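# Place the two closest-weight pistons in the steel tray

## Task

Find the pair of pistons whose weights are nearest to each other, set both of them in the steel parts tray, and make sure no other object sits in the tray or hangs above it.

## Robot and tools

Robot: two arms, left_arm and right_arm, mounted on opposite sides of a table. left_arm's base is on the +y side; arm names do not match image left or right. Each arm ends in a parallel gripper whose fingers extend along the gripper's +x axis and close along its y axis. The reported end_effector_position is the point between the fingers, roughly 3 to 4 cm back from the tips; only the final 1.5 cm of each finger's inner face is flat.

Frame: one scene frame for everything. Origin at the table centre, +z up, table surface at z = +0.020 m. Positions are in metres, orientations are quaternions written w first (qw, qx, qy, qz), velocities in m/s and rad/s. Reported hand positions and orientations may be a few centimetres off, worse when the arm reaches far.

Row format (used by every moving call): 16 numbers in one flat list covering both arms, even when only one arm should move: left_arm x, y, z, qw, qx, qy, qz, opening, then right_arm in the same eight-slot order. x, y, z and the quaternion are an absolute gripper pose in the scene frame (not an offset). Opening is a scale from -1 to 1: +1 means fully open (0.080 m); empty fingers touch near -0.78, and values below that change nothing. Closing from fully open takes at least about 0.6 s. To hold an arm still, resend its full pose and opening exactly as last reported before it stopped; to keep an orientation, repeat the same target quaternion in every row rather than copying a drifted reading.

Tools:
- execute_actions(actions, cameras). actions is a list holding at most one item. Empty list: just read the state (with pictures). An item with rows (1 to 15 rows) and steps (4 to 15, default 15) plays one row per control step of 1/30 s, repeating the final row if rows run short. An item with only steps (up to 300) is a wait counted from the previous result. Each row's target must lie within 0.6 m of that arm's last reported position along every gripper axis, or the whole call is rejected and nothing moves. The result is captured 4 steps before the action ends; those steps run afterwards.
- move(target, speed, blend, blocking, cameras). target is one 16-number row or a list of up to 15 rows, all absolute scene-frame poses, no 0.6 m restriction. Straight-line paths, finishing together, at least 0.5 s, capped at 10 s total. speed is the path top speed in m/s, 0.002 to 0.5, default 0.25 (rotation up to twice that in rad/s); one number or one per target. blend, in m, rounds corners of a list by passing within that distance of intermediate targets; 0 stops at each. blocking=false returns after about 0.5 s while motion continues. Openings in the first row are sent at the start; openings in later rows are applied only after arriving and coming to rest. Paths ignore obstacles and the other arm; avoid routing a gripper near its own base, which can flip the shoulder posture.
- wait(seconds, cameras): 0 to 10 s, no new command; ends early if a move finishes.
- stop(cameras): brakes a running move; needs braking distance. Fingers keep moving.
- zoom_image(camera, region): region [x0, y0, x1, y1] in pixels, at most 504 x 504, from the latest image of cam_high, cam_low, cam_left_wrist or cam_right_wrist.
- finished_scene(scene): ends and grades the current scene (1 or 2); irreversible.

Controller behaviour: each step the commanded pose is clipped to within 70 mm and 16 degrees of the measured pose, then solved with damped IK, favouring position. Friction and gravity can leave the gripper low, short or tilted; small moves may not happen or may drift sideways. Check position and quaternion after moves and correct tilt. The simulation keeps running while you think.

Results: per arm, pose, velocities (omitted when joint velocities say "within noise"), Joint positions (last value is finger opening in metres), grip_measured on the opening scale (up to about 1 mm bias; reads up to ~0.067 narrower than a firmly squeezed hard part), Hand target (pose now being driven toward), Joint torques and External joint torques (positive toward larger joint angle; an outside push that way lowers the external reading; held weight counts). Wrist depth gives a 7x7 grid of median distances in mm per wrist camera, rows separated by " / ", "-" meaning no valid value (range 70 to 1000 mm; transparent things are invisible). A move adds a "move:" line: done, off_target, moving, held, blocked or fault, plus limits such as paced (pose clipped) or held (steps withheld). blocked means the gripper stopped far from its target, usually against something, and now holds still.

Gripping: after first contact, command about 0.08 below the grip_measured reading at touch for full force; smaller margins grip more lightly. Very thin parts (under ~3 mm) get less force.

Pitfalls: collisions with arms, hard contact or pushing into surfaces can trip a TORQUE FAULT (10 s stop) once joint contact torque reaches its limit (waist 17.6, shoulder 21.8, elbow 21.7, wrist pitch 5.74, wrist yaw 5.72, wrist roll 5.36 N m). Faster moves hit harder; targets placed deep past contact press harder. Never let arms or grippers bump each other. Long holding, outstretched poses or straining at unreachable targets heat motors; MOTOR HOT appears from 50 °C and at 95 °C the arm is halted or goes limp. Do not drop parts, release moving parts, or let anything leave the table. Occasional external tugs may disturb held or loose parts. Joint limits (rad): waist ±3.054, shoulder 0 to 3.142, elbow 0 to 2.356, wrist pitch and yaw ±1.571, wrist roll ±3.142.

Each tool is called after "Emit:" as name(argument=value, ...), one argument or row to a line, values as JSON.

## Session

Emit:
execute_actions(
  actions=[],
  cameras=["all"],
)

Emit:
zoom_image(
  camera="cam_high",
  region=[240, 100, 660, 420],
)

Scene clock: 0.00 s of 12600.00 s.
left_arm: end_effector_position=(+0.0943, +0.2772, +0.1503) grip_measured=+1.000 end_effector_quat_wxyz=(+0.706, +0.448, +0.166, -0.524) | right_arm: end_effector_position=(-0.2367, -0.2797, +0.2227) grip_measured=+1.000 end_effector_quat_wxyz=(+0.495, -0.260, +0.135, +0.818)
Joint positions: left_arm=[0.453 0.644 0.415 -0.557 -0.102 0.598 0.08] | right_arm=[1.169 0.956 0.69 -0.456 0.564 0.397 0.08]
Joint velocities: within noise
Joint torques (N m): no reading
External joint torques (N m): no reading
Heat: left arm: hottest wrist roll 39 °C (+0.0 °C/min); right arm: hottest wrist yaw 37 °C (+0.0 °C/min).
Wrist depth (mm): cam_left_wrist=[- - 229 196 238 211 189 / - 340 214 182 217 203 182 / - 238 204 175 170 195 174 / - 222 193 178 174 181 170 / - 209 185 186 176 93 164 / - - 198 190 195 93 - / - - 221 207 187 79 -] | cam_right_wrist=[- - - - 534 536 541 / - - - 464 462 443 446 / - - - 393 395 404 385 / - - - 350 353 339 351 / - - 308 310 319 104 306 / - - 274 281 284 85 - / - - 251 256 259 81 -]
Hand target: left_arm +0.0944, +0.2771, +0.1506; +0.706, +0.447, +0.166, -0.523 | right_arm -0.2371, -0.2794, +0.2251; +0.495, -0.256, +0.136, +0.819

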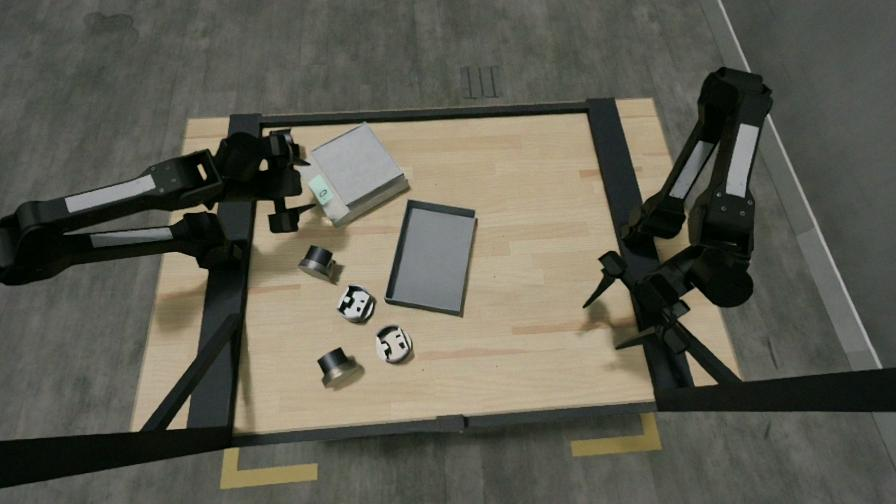

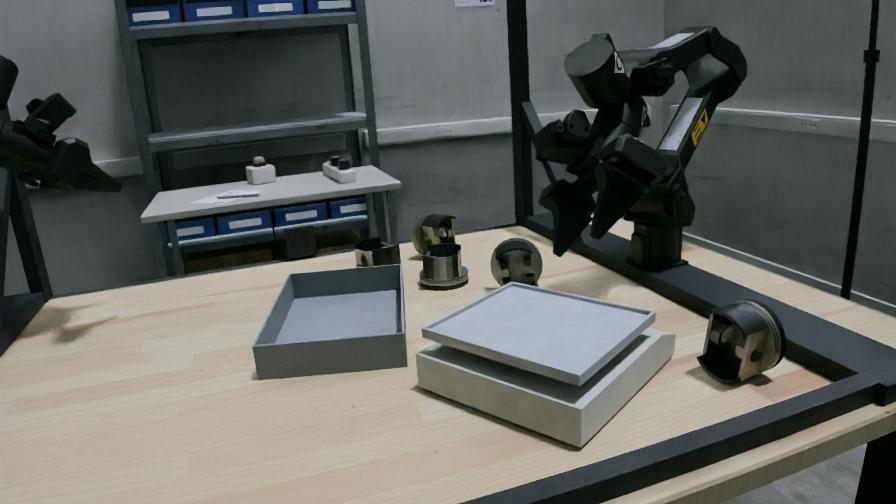

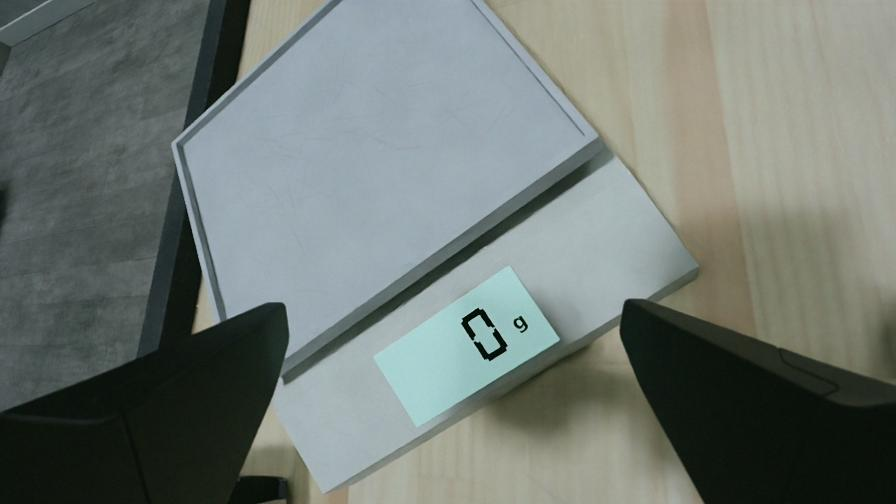

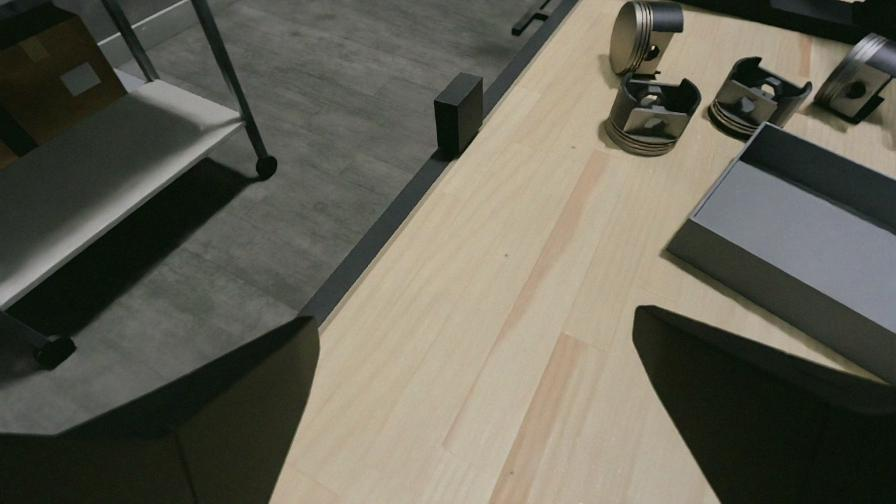

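Scaled by 1.200.

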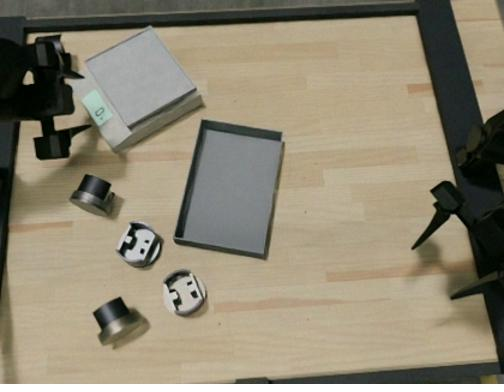

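Emit:
move(
  target=[-0.06, 0.20, 0.34, 0.57, 0.42, 0.42, -0.57, 1, -0.2367, -0.2797, 0.2227, 0.495, -0.260, 0.135, 0.818, 1],
  cameras=["cam_high","cam_left_wrist"],
  speed=0.35,
)

Scene clock: 1.57 s of 12600.00 s.
left_arm: end_effector_position=(-0.0581, +0.2013, +0.3387) grip_measured=+1.000 end_effector_quat_wxyz=(+0.579, +0.401, +0.404, -0.584) | right_arm: end_effector_position=(-0.2367, -0.2797, +0.2227) grip_measured=+1.000 end_effector_quat_wxyz=(+0.495, -0.260, +0.135, +0.818)
Joint positions: left_arm=[-0.203 1.422 1.767 -1.563 -0.066 -0.195 0.08] | right_arm=[1.169 0.956 0.69 -0.457 0.564 0.397 0.08]
Joint velocities: within noise
Joint torques (N m): left_arm=[-0.41 -2.65 6.12 0.82 0.05 -0.13] | right_arm=[-0.05 -2.64 6.08 1.59 0.29 0.11]
External joint torques (N m): left_arm=[-0.42 1.53 0.75 -0.1 0.11 -0.13] | right_arm=[-0.05 -0.4 -0.35 0.26 0.07 0.11]
Heat: left arm: hottest wrist roll 39 °C (+0.0 °C/min); right arm: hottest wrist yaw 37 °C (+0.0 °C/min).
Wrist depth (mm): cam_left_wrist=[383 390 391 395 405 410 383 / 384 387 390 394 405 410 - / 324 351 395 398 400 409 - / 324 327 392 400 404 407 - / 324 327 394 400 405 335 - / - - 393 401 405 93 - / - - 396 401 405 79 -] | cam_right_wrist=[- - - - 530 543 543 / - - - 460 464 442 445 / - - - 393 401 401 384 / - - - 349 349 338 354 / - - 308 312 317 104 304 / - - 275 280 282 84 - / - - 252 257 258 81 -]
Hand target: left_arm -0.0599, +0.2000, +0.3396; +0.578, +0.400, +0.405, -0.585 | right_arm -0.2367, -0.2797, +0.2226; +0.495, -0.260, +0.135, +0.818
Off the commanded pose: left_arm 0.003 m, 3 deg | right_arm 0.000 m, 0 deg.
joint sent to its limit (left arm) — joint 4 (wrist pitch), lower limit.
Kept back: nothing.
move: off_target (left_arm)
Images, in order (width x height): cam_high 896x504, cam_left_wrist 896x504.

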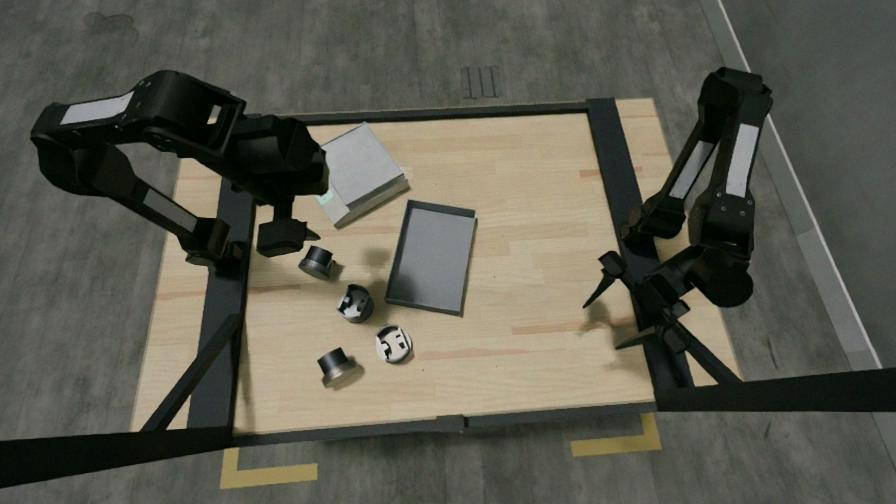

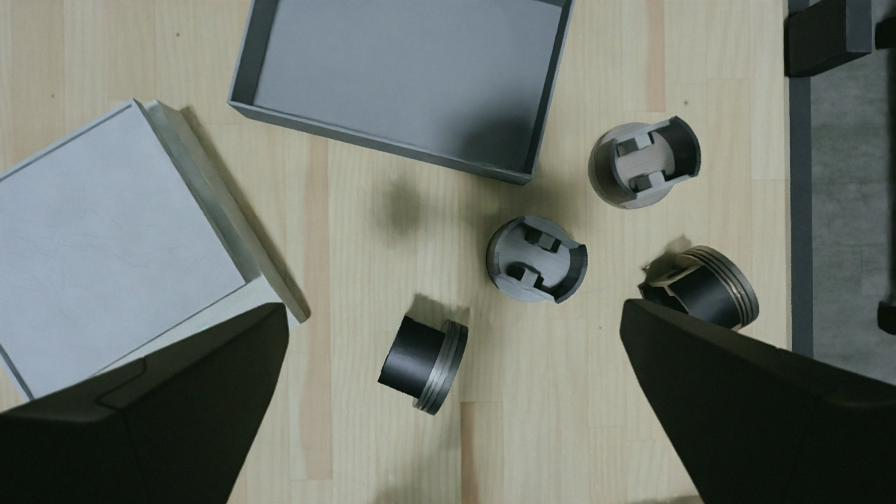

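Emit:
move(
  target=[-0.042, 0.257, 0.13, 0.6971, 0.1185, 0.6971, -0.1185, 0.85, -0.2367, -0.2797, 0.2227, 0.495, -0.260, 0.135, 0.818, 1],
  cameras=["cam_high","cam_left_wrist"],
  speed=0.4,
)

Scene clock: 4.33 s of 12600.00 s.
left_arm: end_effector_position=(-0.0428, +0.2545, +0.1338) grip_measured=+0.853 end_effector_quat_wxyz=(+0.698, +0.116, +0.695, -0.127) | right_arm: end_effector_position=(-0.2367, -0.2797, +0.2227) grip_measured=+1.000 end_effector_quat_wxyz=(+0.495, -0.260, +0.135, +0.818)
Joint positions: left_arm=[-0.14 1.345 0.914 -1.125 -0.003 -1.371 0.073] | right_arm=[1.169 0.956 0.69 -0.457 0.564 0.397 0.08]
Joint velocities: within noise
Joint torques (N m): left_arm=[0.3 -2.39 4.17 0.46 0.05 -0.12] | right_arm=[0.07 -2.58 5.97 1.58 0.3 0.1]
External joint torques (N m): left_arm=[0.3 1.56 -1.55 0.11 0.1 -0.12] | right_arm=[0.08 -0.35 -0.45 0.25 0.08 0.1]
Heat: left arm: hottest wrist roll 39 °C (+0.0 °C/min); right arm: hottest wrist yaw 37 °C (+0.0 °C/min).
Wrist depth (mm): cam_left_wrist=[157 159 160 162 164 166 166 / 166 166 168 170 172 175 173 / 174 175 177 176 183 185 182 / 184 186 187 115 192 195 187 / 193 193 144 121 134 168 189 / - - 212 216 219 88 - / - - 226 231 234 78 -] | cam_right_wrist=[- - - - 526 545 547 / - - - 458 460 437 447 / - - - 396 400 402 387 / - - - 349 352 341 357 / - - 308 310 322 104 305 / - - 274 281 282 85 - / - - 253 256 258 81 -]
Hand target: left_arm -0.0420, +0.2570, +0.1300; +0.697, +0.119, +0.697, -0.118 | right_arm -0.2367, -0.2797, +0.2227; +0.495, -0.260, +0.135, +0.818
Off the commanded pose: left_arm 0.005 m, 1 deg | right_arm 0.000 m, 0 deg.
Kept back: nothing.
move: done
Images, in order (width x height): cam_high 896x504, cam_left_wrist 896x504.

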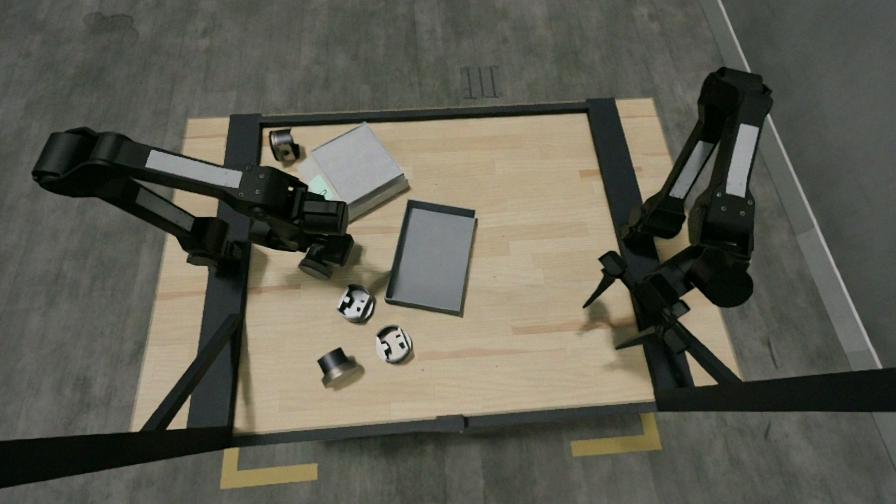

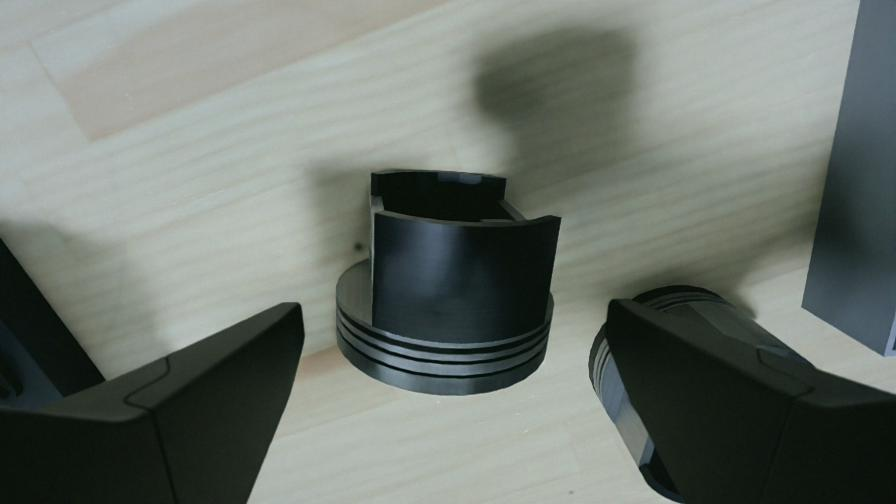

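Emit:
move(
  target=[
    [-0.042, 0.257, 0.080, 0.6971, 0.1185, 0.6971, -0.1185, 0.7, -0.2367, -0.2797, 0.2227, 0.495, -0.260, 0.135, 0.818, 1],
    [-0.042, 0.257, 0.080, 0.6971, 0.1185, 0.6971, -0.1185, 0.1, -0.2367, -0.2797, 0.2227, 0.495, -0.260, 0.135, 0.818, 1],
  ],
  cameras=["cam_left_wrist"],
  speed=0.15,
)

Scene clock: 5.93 s of 12600.00 s.
left_arm: end_effector_position=(-0.0427, +0.2543, +0.0839) grip_measured=+0.307 end_effector_quat_wxyz=(+0.698, +0.116, +0.696, -0.126) | right_arm: end_effector_position=(-0.2367, -0.2797, +0.2227) grip_measured=+1.000 end_effector_quat_wxyz=(+0.495, -0.260, +0.135, +0.818)
Joint positions: left_arm=[-0.139 1.41 0.758 -0.904 -0.002 -1.372 0.049] | right_arm=[1.169 0.956 0.69 -0.457 0.564 0.397 0.08]
Joint velocities: within noise
Joint torques (N m): left_arm=[0.18 -2.24 3.88 0.67 0.03 -0.11] | right_arm=[0.12 -2.49 6.02 1.57 0.32 0.05]
External joint torques (N m): left_arm=[0.15 1.83 -1.39 0.36 0.09 -0.11] | right_arm=[0.11 -0.26 -0.37 0.25 0.1 0.04]
Heat: left arm: hottest wrist roll 39 °C (+0.0 °C/min); right arm: hottest wrist yaw 37 °C (+0.0 °C/min).
Wrist depth (mm): cam_left_wrist=[113 114 116 117 119 121 122 / 119 120 121 123 125 126 128 / 125 127 129 130 132 134 135 / 131 134 135 132 138 142 144 / 141 141 101 137 99 149 153 / - - 74 - - - 159 / - - 78 74 80 - -] | cam_right_wrist=[- - - - 534 536 549 / - - - 459 463 444 447 / - - - 397 403 405 381 / - - - 346 351 337 354 / - - 308 310 318 104 306 / - - 273 281 282 84 - / - - 251 257 259 81 -]
Hand target: left_arm -0.0421, +0.2571, +0.0801; +0.697, +0.119, +0.697, -0.119 | right_arm -0.2367, -0.2797, +0.2227; +0.495, -0.260, +0.135, +0.818
Off the commanded pose: left_arm 0.005 m, 1 deg | right_arm 0.000 m, 0 deg.
Kept back: nothing.
move: done
Images, in order (width x height): cam_left_wrist 896x504.

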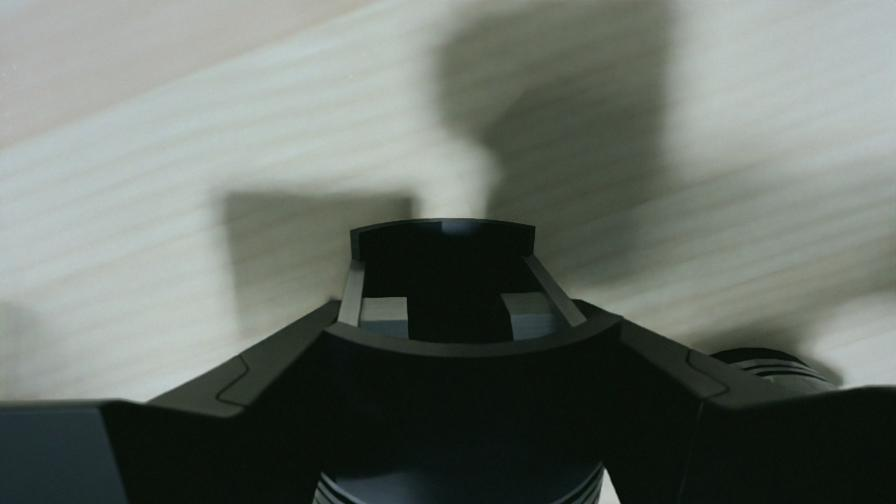

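Emit:
move(
  target=[
    [-0.042, 0.257, 0.16, 0.6971, 0.1185, 0.6971, -0.1185, 0.1, -0.2367, -0.2797, 0.2227, 0.495, -0.260, 0.135, 0.818, 1],
    [0.2, 0.172, 0.185, 0.5, 0.5, 0.5, -0.5, 0.1, -0.2367, -0.2797, 0.2227, 0.495, -0.260, 0.135, 0.818, 1],
    [0.2, 0.172, 0.157, 0.5, 0.5, 0.5, -0.5, 0.1, -0.2367, -0.2797, 0.2227, 0.495, -0.260, 0.135, 0.818, 1],
    [0.2, 0.172, 0.1435, 0.5, 0.5, 0.5, -0.5, 0.1, -0.2367, -0.2797, 0.2227, 0.495, -0.260, 0.135, 0.818, 1],
  ],
  cameras=["cam_high","cam_low","cam_left_wrist"],
  speed=[0.2,0.4,0.15,0.04],
  blend=[0.03,0.02,0.005,0],
)

Emit:
zoom_image(
  camera="cam_high",
  region=[300, 170, 340, 210],
)

Scene clock: 9.17 s of 12600.00 s.
left_arm: end_effector_position=(+0.2005, +0.1709, +0.1492) grip_measured=+0.307 end_effector_quat_wxyz=(+0.505, +0.499, +0.496, -0.499) | right_arm: end_effector_position=(-0.2367, -0.2797, +0.2227) grip_measured=+1.000 end_effector_quat_wxyz=(+0.495, -0.260, +0.135, +0.818)
Joint positions: left_arm=[0.633 1.914 1.579 -1.224 -0.002 0.625 0.049] | right_arm=[1.169 0.956 0.69 -0.457 0.564 0.397 0.08]
Joint velocities: within noise
Joint torques (N m): left_arm=[0.09 -6.43 4.15 0.89 0.11 0.15] | right_arm=[0.06 -2.38 5.9 1.55 0.33 0.06]
External joint torques (N m): left_arm=[0.06 2.03 -1.64 0.52 0.08 0.15] | right_arm=[0.06 -0.15 -0.5 0.23 0.1 0.06]
Heat: left arm: hottest wrist roll 39 °C (+0.0 °C/min); right arm: hottest wrist yaw 37 °C (+0.0 °C/min).
Wrist depth (mm): cam_left_wrist=[168 170 169 118 118 121 180 / 176 176 123 123 125 126 190 / 177 127 128 130 131 133 200 / 186 132 135 132 139 140 211 / 191 207 101 138 99 149 222 / 196 - 74 - - - 238 / - - 78 74 80 - -] | cam_right_wrist=[- - - - 538 537 544 / - - - 461 460 439 461 / - - - 396 400 403 384 / - - - 348 351 339 356 / - - 309 312 318 104 306 / - - 273 281 285 84 - / - - 252 258 257 81 -]
Hand target: left_arm +0.2000, +0.1720, +0.1436; +0.500, +0.500, +0.500, -0.500 | right_arm -0.2367, -0.2797, +0.2227; +0.495, -0.260, +0.135, +0.818
Off the commanded pose: left_arm 0.006 m, 1 deg | right_arm 0.000 m, 0 deg.
Kept back: nothing.
move: done; blend cut to 0.014 m at target 2
Images, in order (width x height): cam_high 896x504, cam_low 896x504, cam_left_wrist 896x504.

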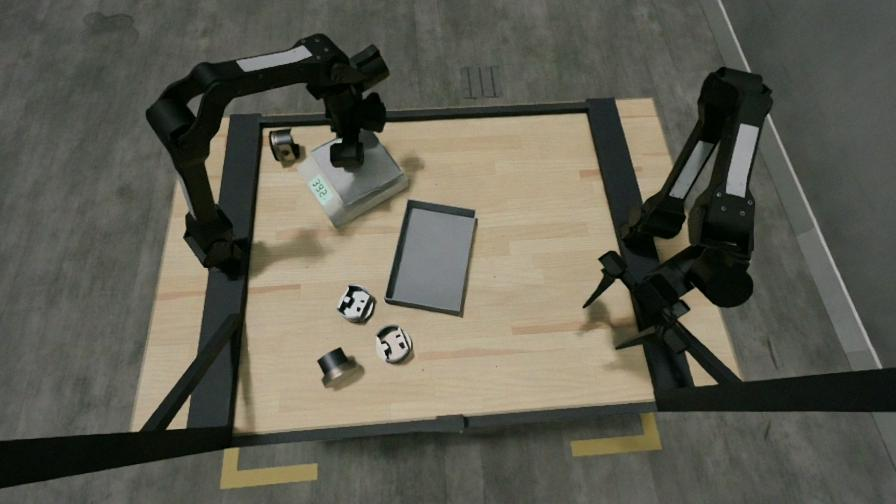

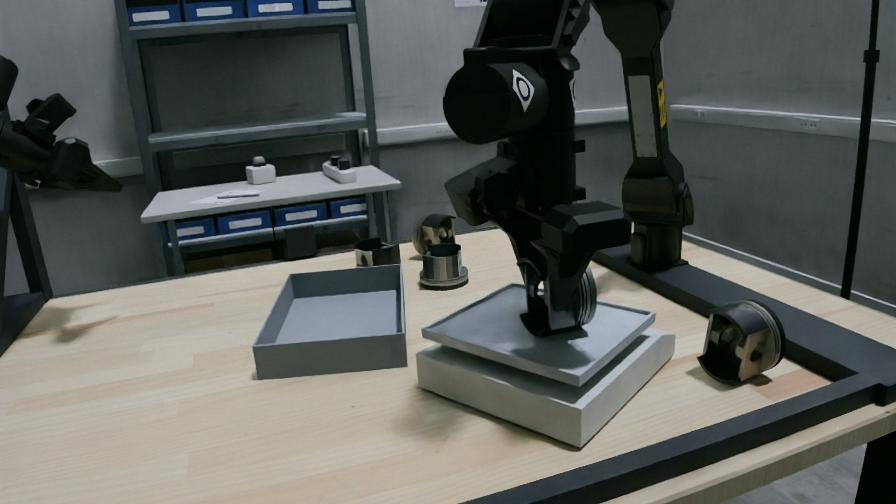

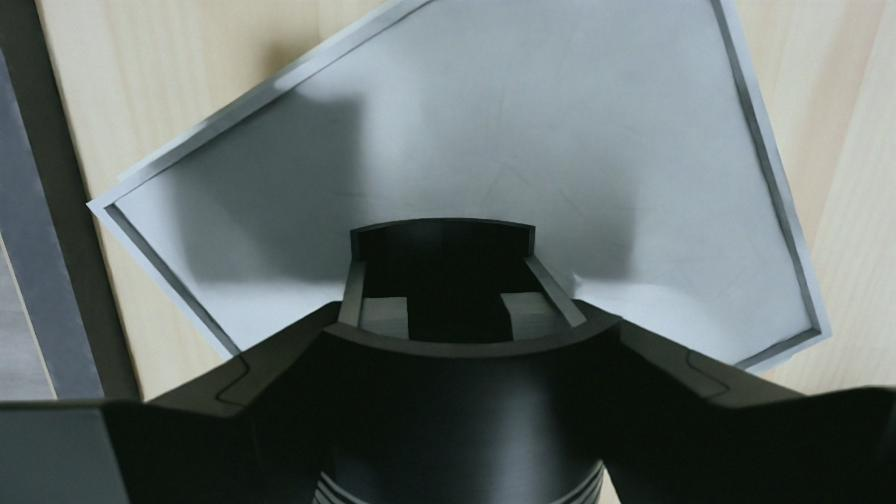

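Scaled by 12.600.

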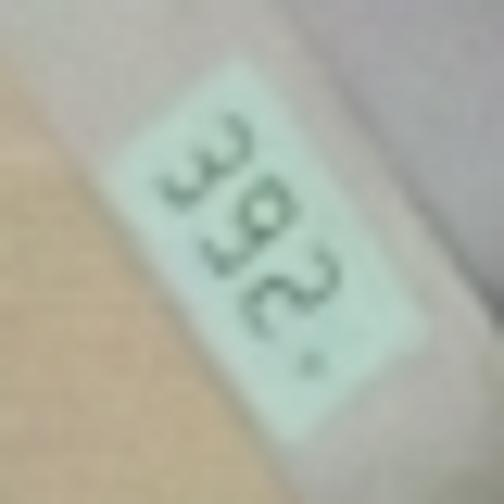

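Emit:
move(
  target=[0.2, 0.172, 0.145, 0.5, 0.5, 0.5, -0.5, 0.55, -0.2367, -0.2797, 0.2227, 0.495, -0.260, 0.135, 0.818, 1],
  cameras=["cam_high","cam_low"],
  speed=0.04,
)

Emit:
zoom_image(
  camera="cam_high",
  region=[300, 170, 340, 210],
)

Emit:
zoom_image(
  camera="cam_low",
  region=[400, 190, 700, 460],
)

Scene clock: 10.10 s of 12600.00 s.
left_arm: end_effector_position=(+0.2007, +0.1706, +0.1487) grip_measured=+0.547 end_effector_quat_wxyz=(+0.506, +0.499, +0.496, -0.499) | right_arm: end_effector_position=(-0.2367, -0.2797, +0.2227) grip_measured=+1.000 end_effector_quat_wxyz=(+0.495, -0.260, +0.135, +0.818)
Joint positions: left_arm=[0.633 1.914 1.577 -1.22 -0.002 0.625 0.06] | right_arm=[1.169 0.956 0.69 -0.457 0.564 0.397 0.08]
Joint velocities: within noise
Joint torques (N m): left_arm=[0.01 -6.48 4.87 0.31 0.11 0.14] | right_arm=[0.08 -2.3 5.97 1.56 0.3 0.07]
External joint torques (N m): left_arm=[0.06 1.85 -0.87 -0.06 0.08 0.14] | right_arm=[0.1 -0.13 -0.35 0.26 0.08 0.06]
Heat: left arm: hottest wrist roll 39 °C (+0.0 °C/min); right arm: hottest wrist yaw 37 °C (+0.0 °C/min).
Wrist depth (mm): cam_left_wrist=[168 169 168 117 117 120 179 / 176 176 121 122 124 125 188 / 181 126 127 129 131 132 198 / 185 131 134 131 137 138 209 / 195 141 104 134 76 147 219 / - - 80 - - 76 236 / - - 81 74 78 - -] | cam_right_wrist=[- - - - 538 542 541 / - - - 462 458 438 464 / - - - 393 401 404 382 / - - - 349 350 338 358 / - - 307 312 318 104 306 / - - 273 281 282 84 - / - - 251 256 258 81 -]
Hand target: left_arm +0.1999, +0.1720, +0.1450; +0.500, +0.500, +0.500, -0.500 | right_arm -0.2367, -0.2797, +0.2227; +0.495, -0.260, +0.135, +0.818
Off the commanded pose: left_arm 0.004 m, 1 deg | right_arm 0.000 m, 0 deg.
Kept back: nothing.
move: done
Images, in order (width x height): cam_high 896x504, cam_low 896x504.

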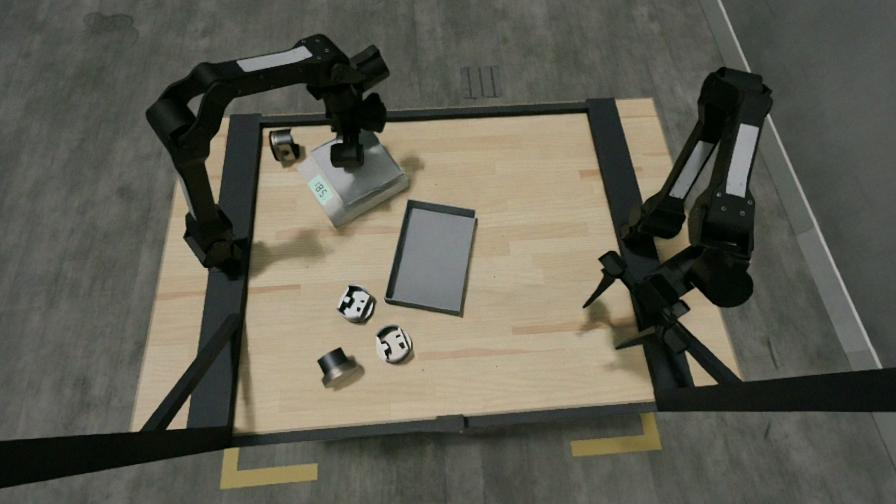

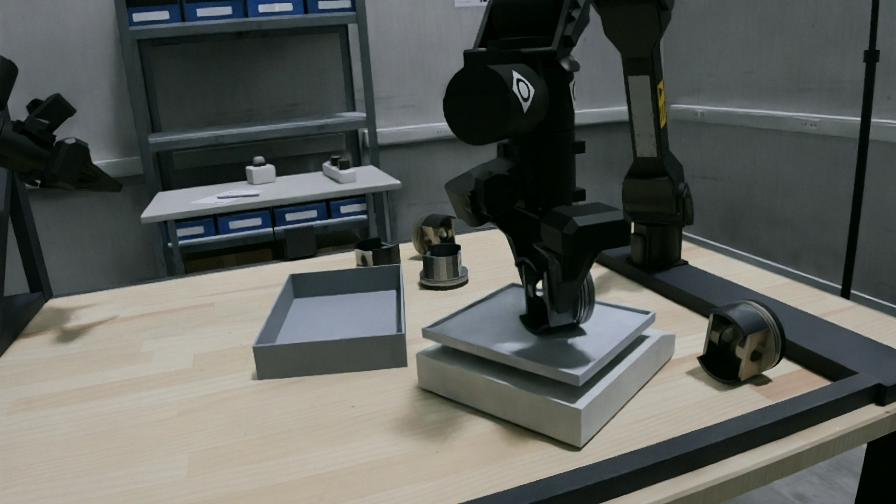

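Scaled by 12.600.

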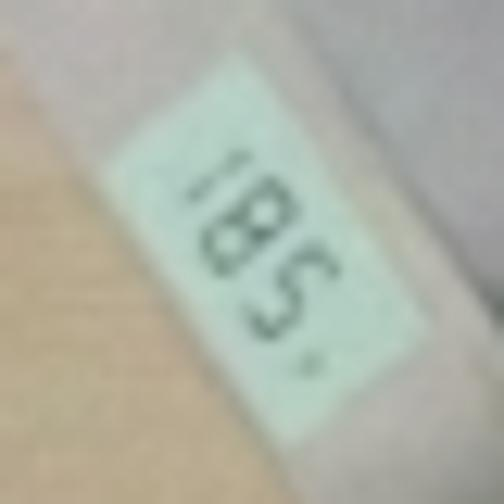

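Scaled by 1.680.

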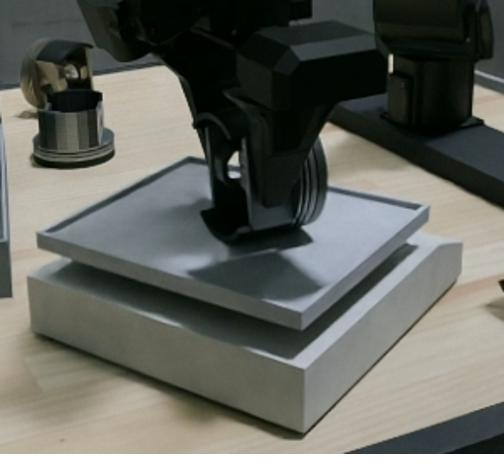

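Emit:
move(
  target=[
    [0.2, 0.172, 0.145, 0.5, 0.5, 0.5, -0.5, 0.1, -0.2367, -0.2797, 0.2227, 0.495, -0.260, 0.135, 0.818, 1],
    [0.2, 0.172, 0.18, 0.5, 0.5, 0.5, -0.5, 0.1, -0.2367, -0.2797, 0.2227, 0.495, -0.260, 0.135, 0.818, 1],
    [-0.04, 0.285, 0.16, 0.5, 0.5, 0.5, -0.5, 0.1, -0.2367, -0.2797, 0.2227, 0.495, -0.260, 0.135, 0.818, 1],
    [-0.04, 0.285, 0.093, 0.5, 0.5, 0.5, -0.5, 0.1, -0.2367, -0.2797, 0.2227, 0.495, -0.260, 0.135, 0.818, 1],
    [-0.04, 0.285, 0.081, 0.5, 0.5, 0.5, -0.5, 0.1, -0.2367, -0.2797, 0.2227, 0.495, -0.260, 0.135, 0.818, 1],
    [-0.04, 0.285, 0.081, 0.5, 0.5, 0.5, -0.5, 0.65, -0.2367, -0.2797, 0.2227, 0.495, -0.260, 0.135, 0.818, 1],
    [-0.04, 0.285, 0.13, 0.5, 0.5, 0.5, -0.5, 0.65, -0.2367, -0.2797, 0.2227, 0.495, -0.260, 0.135, 0.818, 1],
  ],
  cameras=["cam_high","cam_left_wrist"],
  speed=[0.1,0.15,0.35,0.2,0.05,0.1,0.2],
  blend=[0,0.02,0.03,0.005,0,0,0],
)

Emit:
move(
  target=[-0.137, 0.187, 0.14, 0.689, 0.159, 0.689, -0.159, 0.9, -0.2367, -0.2797, 0.2227, 0.495, -0.260, 0.135, 0.818, 1],
  cameras=["cam_high","cam_left_wrist"],
  speed=0.4,
)

Scene clock: 14.57 s of 12600.00 s.
left_arm: end_effector_position=(-0.0394, +0.2870, +0.1269) grip_measured=+0.647 end_effector_quat_wxyz=(+0.497, +0.503, +0.503, -0.497) | right_arm: end_effector_position=(-0.2367, -0.2797, +0.2227) grip_measured=+1.000 end_effector_quat_wxyz=(+0.495, -0.260, +0.135, +0.818)
Joint positions: left_arm=[-0.143 1.239 0.811 -1.155 0.002 -0.148 0.064] | right_arm=[1.169 0.956 0.69 -0.457 0.564 0.397 0.08]
Joint velocities: within noise
Joint torques (N m): left_arm=[-0.4 -2.83 6.38 0.27 -0.09 -0.12] | right_arm=[0 -2.55 6.13 1.57 0.32 0.07]
External joint torques (N m): left_arm=[-0.38 0.29 0.68 -0.08 -0.08 -0.12] | right_arm=[0 -0.33 -0.28 0.25 0.1 0.07]
Heat: left arm: hottest wrist roll 39 °C (+0.0 °C/min); right arm: hottest wrist yaw 37 °C (+0.0 °C/min).
Wrist depth (mm): cam_left_wrist=[127 151 153 155 156 159 160 / 159 160 161 164 165 167 169 / 167 168 170 170 176 178 180 / 177 179 178 108 184 189 190 / 189 187 120 113 120 198 204 / - - 127 121 208 80 214 / - - 217 221 224 82 -] | cam_right_wrist=[- - - - 534 535 547 / - - - 461 461 438 455 / - - - 393 398 403 383 / - - - 352 352 340 355 / - - 310 314 321 104 305 / - - 276 280 284 84 - / - - 252 258 258 81 -]
Hand target: left_arm -0.0400, +0.2851, +0.1299; +0.500, +0.500, +0.500, -0.500 | right_arm -0.2367, -0.2797, +0.2227; +0.495, -0.260, +0.135, +0.818
Off the commanded pose: left_arm 0.004 m, 1 deg | right_arm 0.000 m, 0 deg.
Kept back: nothing.
move: done; blend cut to 0.0175 m at target 2
Images, in order (width x height): cam_high 896x504, cam_left_wrist 896x504.

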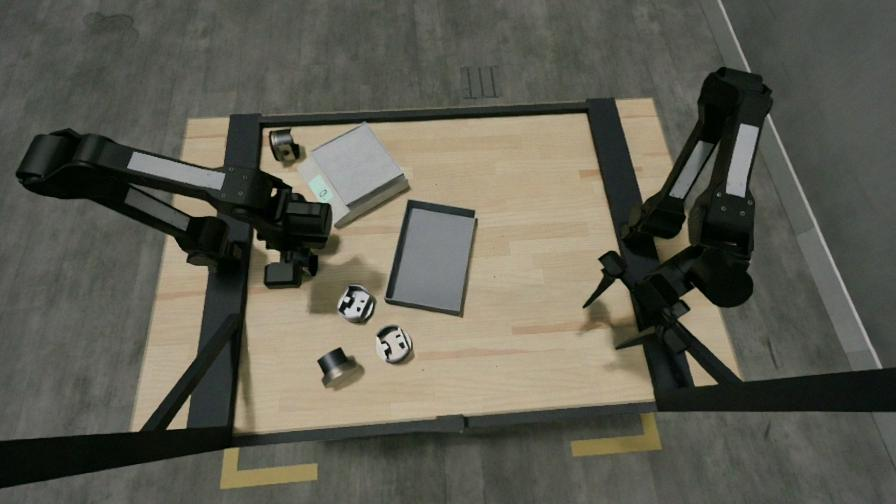

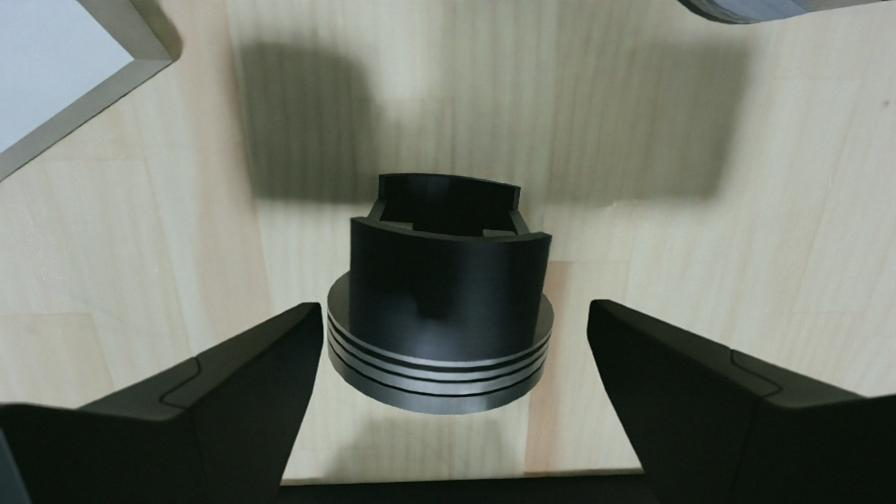

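Scene clock: 16.43 s of 12600.00 s.
left_arm: end_effector_position=(-0.1355, +0.1885, +0.1405) grip_measured=+0.897 end_effector_quat_wxyz=(+0.688, +0.159, +0.690, -0.160) | right_arm: end_effector_position=(-0.2367, -0.2797, +0.2227) grip_measured=+1.000 end_effector_quat_wxyz=(+0.495, -0.260, +0.135, +0.818)
Joint positions: left_arm=[-0.413 1.697 1.274 -1.145 0.002 -1.535 0.075] | right_arm=[1.169 0.956 0.69 -0.457 0.564 0.397 0.08]
Joint velocities: within noise
Joint torques (N m): left_arm=[-0.4 -4.52 6.33 0.22 -0.13 -0.14] | right_arm=[0.28 -2.48 6.07 1.57 0.35 0.05]
External joint torques (N m): left_arm=[-0.4 2.14 0.65 -0.1 -0.08 -0.14] | right_arm=[0.27 -0.24 -0.36 0.24 0.13 0.05]
Heat: left arm: hottest wrist roll 39 °C (+0.0 °C/min); right arm: hottest wrist yaw 37 °C (+0.0 °C/min).
Wrist depth (mm): cam_left_wrist=[161 164 165 166 166 164 167 / 162 173 174 174 175 171 172 / 181 182 183 168 185 188 189 / 191 193 194 174 195 194 199 / 202 200 206 164 204 155 208 / - - 219 222 226 89 - / - 78 236 234 206 80 -] | cam_right_wrist=[- - - - 537 533 476 / - - - 456 465 439 456 / - - - 395 399 405 386 / - - - 348 350 340 352 / - - 308 311 320 104 303 / - - 274 281 282 84 - / - - 252 256 259 81 -]
Hand target: left_arm -0.1370, +0.1871, +0.1400; +0.689, +0.159, +0.689, -0.159 | right_arm -0.2367, -0.2797, +0.2227; +0.495, -0.260, +0.135, +0.818
Off the commanded pose: left_arm 0.002 m, 0 deg | right_arm 0.000 m, 0 deg.
Kept back: nothing.
move: done
Images, in order (width x height): cam_high 896x504, cam_left_wrist 896x504.

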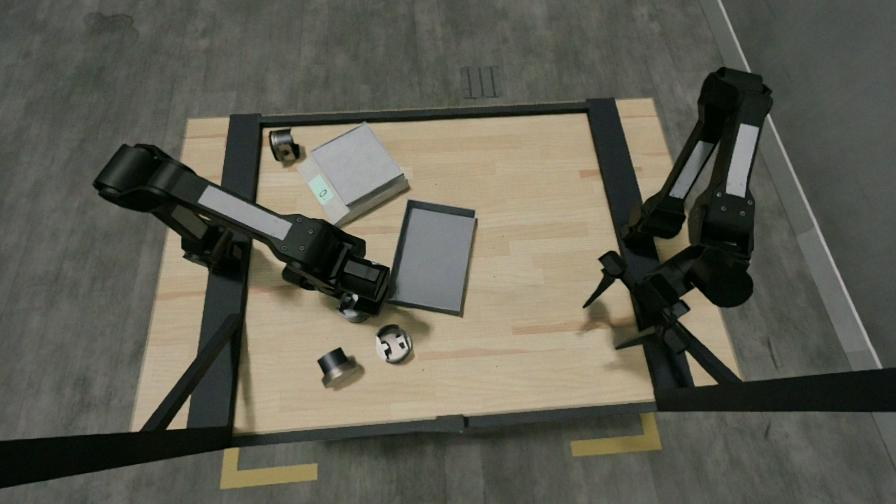

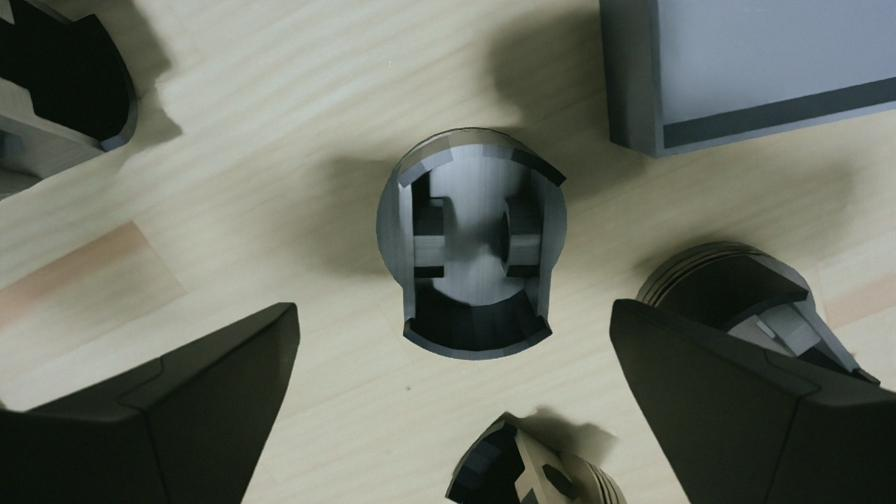

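Emit:
move(
  target=[
    [-0.137, 0.1815, 0.125, 0.689, 0.159, 0.689, -0.159, 0.68, -0.2367, -0.2797, 0.2227, 0.495, -0.260, 0.135, 0.818, 1],
    [-0.137, 0.1815, 0.081, 0.689, 0.159, 0.689, -0.159, 0.68, -0.2367, -0.2797, 0.2227, 0.495, -0.260, 0.135, 0.818, 1],
    [-0.137, 0.1815, 0.081, 0.689, 0.159, 0.689, -0.159, 0.1, -0.2367, -0.2797, 0.2227, 0.495, -0.260, 0.135, 0.818, 1],
  ],
  cameras=["cam_left_wrist"],
  speed=0.15,
  blend=[0.005,0,0],
)

Scene clock: 18.03 s of 12600.00 s.
left_arm: end_effector_position=(-0.1396, +0.1793, +0.0856) grip_measured=+0.304 end_effector_quat_wxyz=(+0.687, +0.154, +0.691, -0.165) | right_arm: end_effector_position=(-0.2367, -0.2797, +0.2227) grip_measured=+1.000 end_effector_quat_wxyz=(+0.495, -0.260, +0.135, +0.818)
Joint positions: left_arm=[-0.413 1.782 1.148 -0.92 0.002 -1.535 0.049] | right_arm=[1.169 0.956 0.69 -0.457 0.564 0.397 0.08]
Joint velocities: within noise
Joint torques (N m): left_arm=[0.25 -4.97 4.03 0.45 -0.13 0.13] | right_arm=[0.05 -2.34 5.88 1.55 0.3 0.06]
External joint torques (N m): left_arm=[0.22 2 -1.3 0.13 -0.07 0.13] | right_arm=[0.04 -0.09 -0.51 0.23 0.08 0.06]
Heat: left arm: hottest wrist roll 39 °C (+0.0 °C/min); right arm: hottest wrist yaw 37 °C (+0.0 °C/min).
Wrist depth (mm): cam_left_wrist=[113 114 115 116 118 110 118 / 119 120 120 122 124 103 123 / 125 126 127 111 130 112 135 / 131 133 133 117 136 140 143 / 142 141 - 124 102 146 142 / - - 104 128 109 - 117 / - - 105 111 170 - -] | cam_right_wrist=[- - - - 529 516 333 / - - - 459 460 429 460 / - - - 395 403 401 383 / - - - 348 354 339 356 / - - 310 309 316 104 304 / - - 275 280 282 84 - / - - 251 256 259 81 -]
Hand target: left_arm -0.1371, +0.1816, +0.0811; +0.689, +0.159, +0.689, -0.159 | right_arm -0.2367, -0.2797, +0.2227; +0.495, -0.260, +0.135, +0.818
Off the commanded pose: left_arm 0.006 m, 1 deg | right_arm 0.000 m, 0 deg.
Kept back: nothing.
move: done
Images, in order (width x height): cam_left_wrist 896x504.

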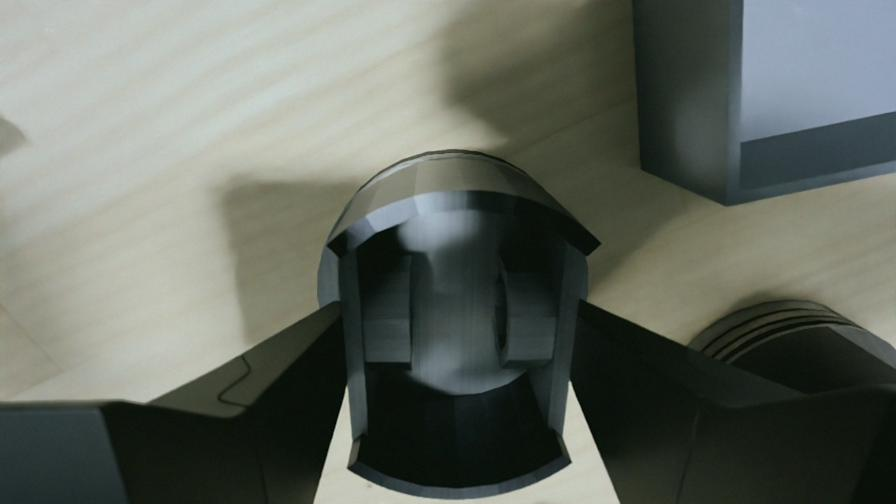

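Emit:
move(
  target=[
    [-0.137, 0.1815, 0.16, 0.689, 0.159, 0.689, -0.159, 0.1, -0.2367, -0.2797, 0.2227, 0.495, -0.260, 0.135, 0.818, 1],
    [0.2, 0.172, 0.19, 0.5, 0.5, 0.5, -0.5, 0.1, -0.2367, -0.2797, 0.2227, 0.495, -0.260, 0.135, 0.818, 1],
    [0.2, 0.172, 0.158, 0.5, 0.5, 0.5, -0.5, 0.1, -0.2367, -0.2797, 0.2227, 0.495, -0.260, 0.135, 0.818, 1],
    [0.2, 0.172, 0.145, 0.5, 0.5, 0.5, -0.5, 0.1, -0.2367, -0.2797, 0.2227, 0.495, -0.260, 0.135, 0.818, 1],
    [0.2, 0.172, 0.145, 0.5, 0.5, 0.5, -0.5, 0.55, -0.2367, -0.2797, 0.2227, 0.495, -0.260, 0.135, 0.818, 1],
  ],
  cameras=["cam_high","cam_low"],
  speed=[0.2,0.4,0.15,0.04,0.04],
  blend=[0.03,0.02,0.005,0,0],
)

Emit:
zoom_image(
  camera="cam_high",
  region=[300, 170, 340, 210],
)

Emit:
zoom_image(
  camera="cam_low",
  region=[400, 190, 700, 460],
)

Scene clock: 21.53 s of 12600.00 s.
left_arm: end_effector_position=(+0.2017, +0.1709, +0.1493) grip_measured=+0.546 end_effector_quat_wxyz=(+0.506, +0.499, +0.496, -0.499) | right_arm: end_effector_position=(-0.2367, -0.2797, +0.2227) grip_measured=+1.000 end_effector_quat_wxyz=(+0.495, -0.260, +0.135, +0.818)
Joint positions: left_arm=[0.635 1.915 1.581 -1.223 -0.003 0.625 0.06] | right_arm=[1.169 0.956 0.69 -0.457 0.564 0.397 0.08]
Joint velocities: within noise
Joint torques (N m): left_arm=[-0.14 -6.59 4.54 0.45 0.13 0.15] | right_arm=[0 -2.46 6.04 1.61 0.38 0.08]
External joint torques (N m): left_arm=[-0.14 1.74 -1.2 0.08 0.11 0.15] | right_arm=[-0.01 -0.24 -0.35 0.29 0.16 0.07]
Heat: left arm: hottest wrist roll 39 °C (+0.0 °C/min); right arm: hottest wrist yaw 37 °C (+0.0 °C/min).
Wrist depth (mm): cam_left_wrist=[168 169 168 117 117 120 179 / 175 177 122 123 125 125 188 / 181 127 127 109 130 133 199 / 184 132 133 118 120 139 210 / 194 206 102 124 102 147 220 / - - 88 129 94 76 236 / - - 108 110 161 - -] | cam_right_wrist=[- - - - 535 534 541 / - - - 460 463 453 474 / - - - 393 393 404 386 / - - - 349 353 342 354 / - - 310 311 319 104 306 / - - 273 281 283 84 - / - - 251 257 259 81 -]
Hand target: left_arm +0.2000, +0.1720, +0.1451; +0.500, +0.500, +0.500, -0.500 | right_arm -0.2367, -0.2797, +0.2227; +0.495, -0.260, +0.135, +0.818
Off the commanded pose: left_arm 0.005 m, 1 deg | right_arm 0.000 m, 0 deg.
Kept back: nothing.
move: done; blend cut to 0.016 m at target 2
Images, in order (width x height): cam_high 896x504, cam_low 896x504.

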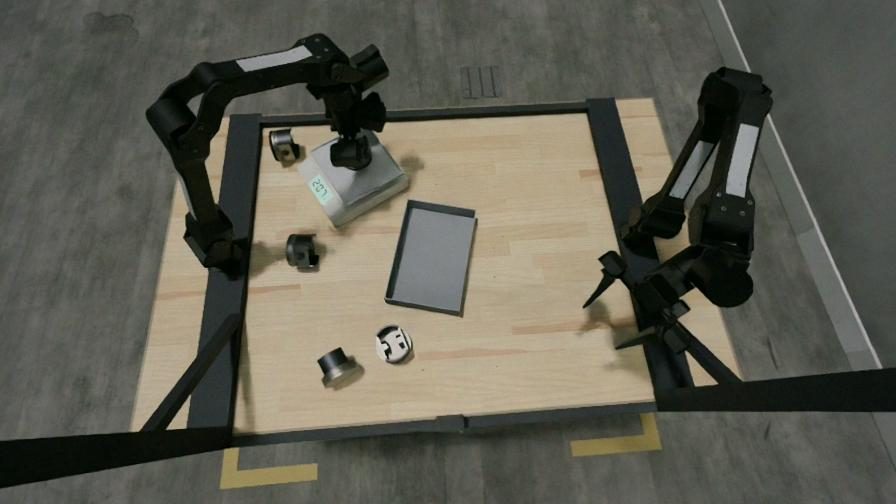

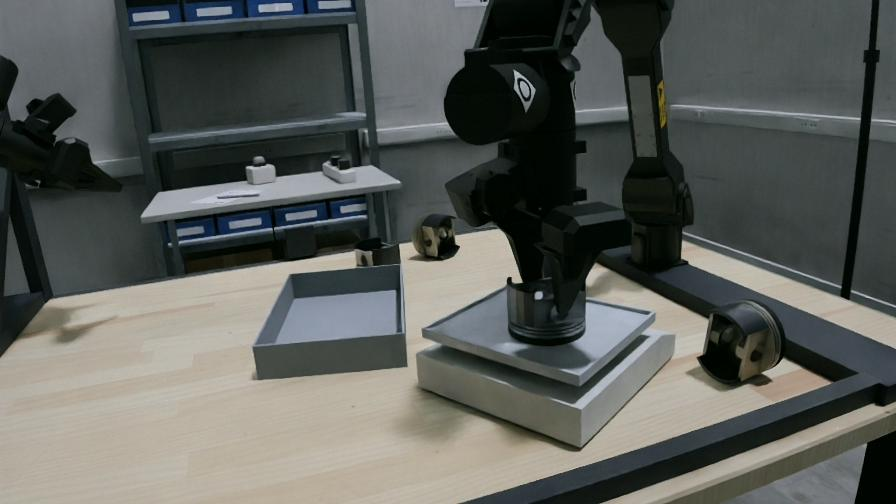

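Scaled by 12.600.

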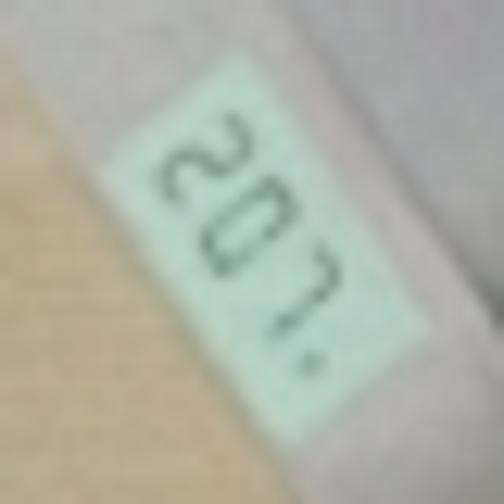

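Scaled by 1.680.

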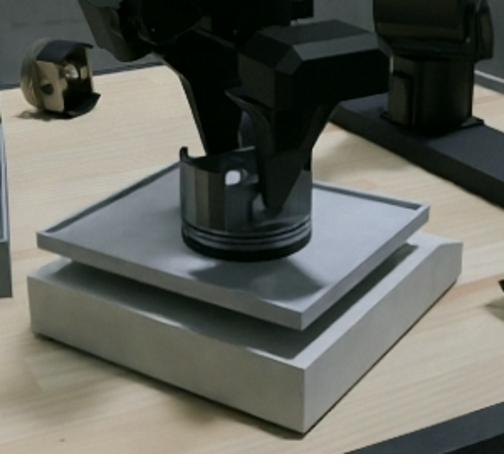

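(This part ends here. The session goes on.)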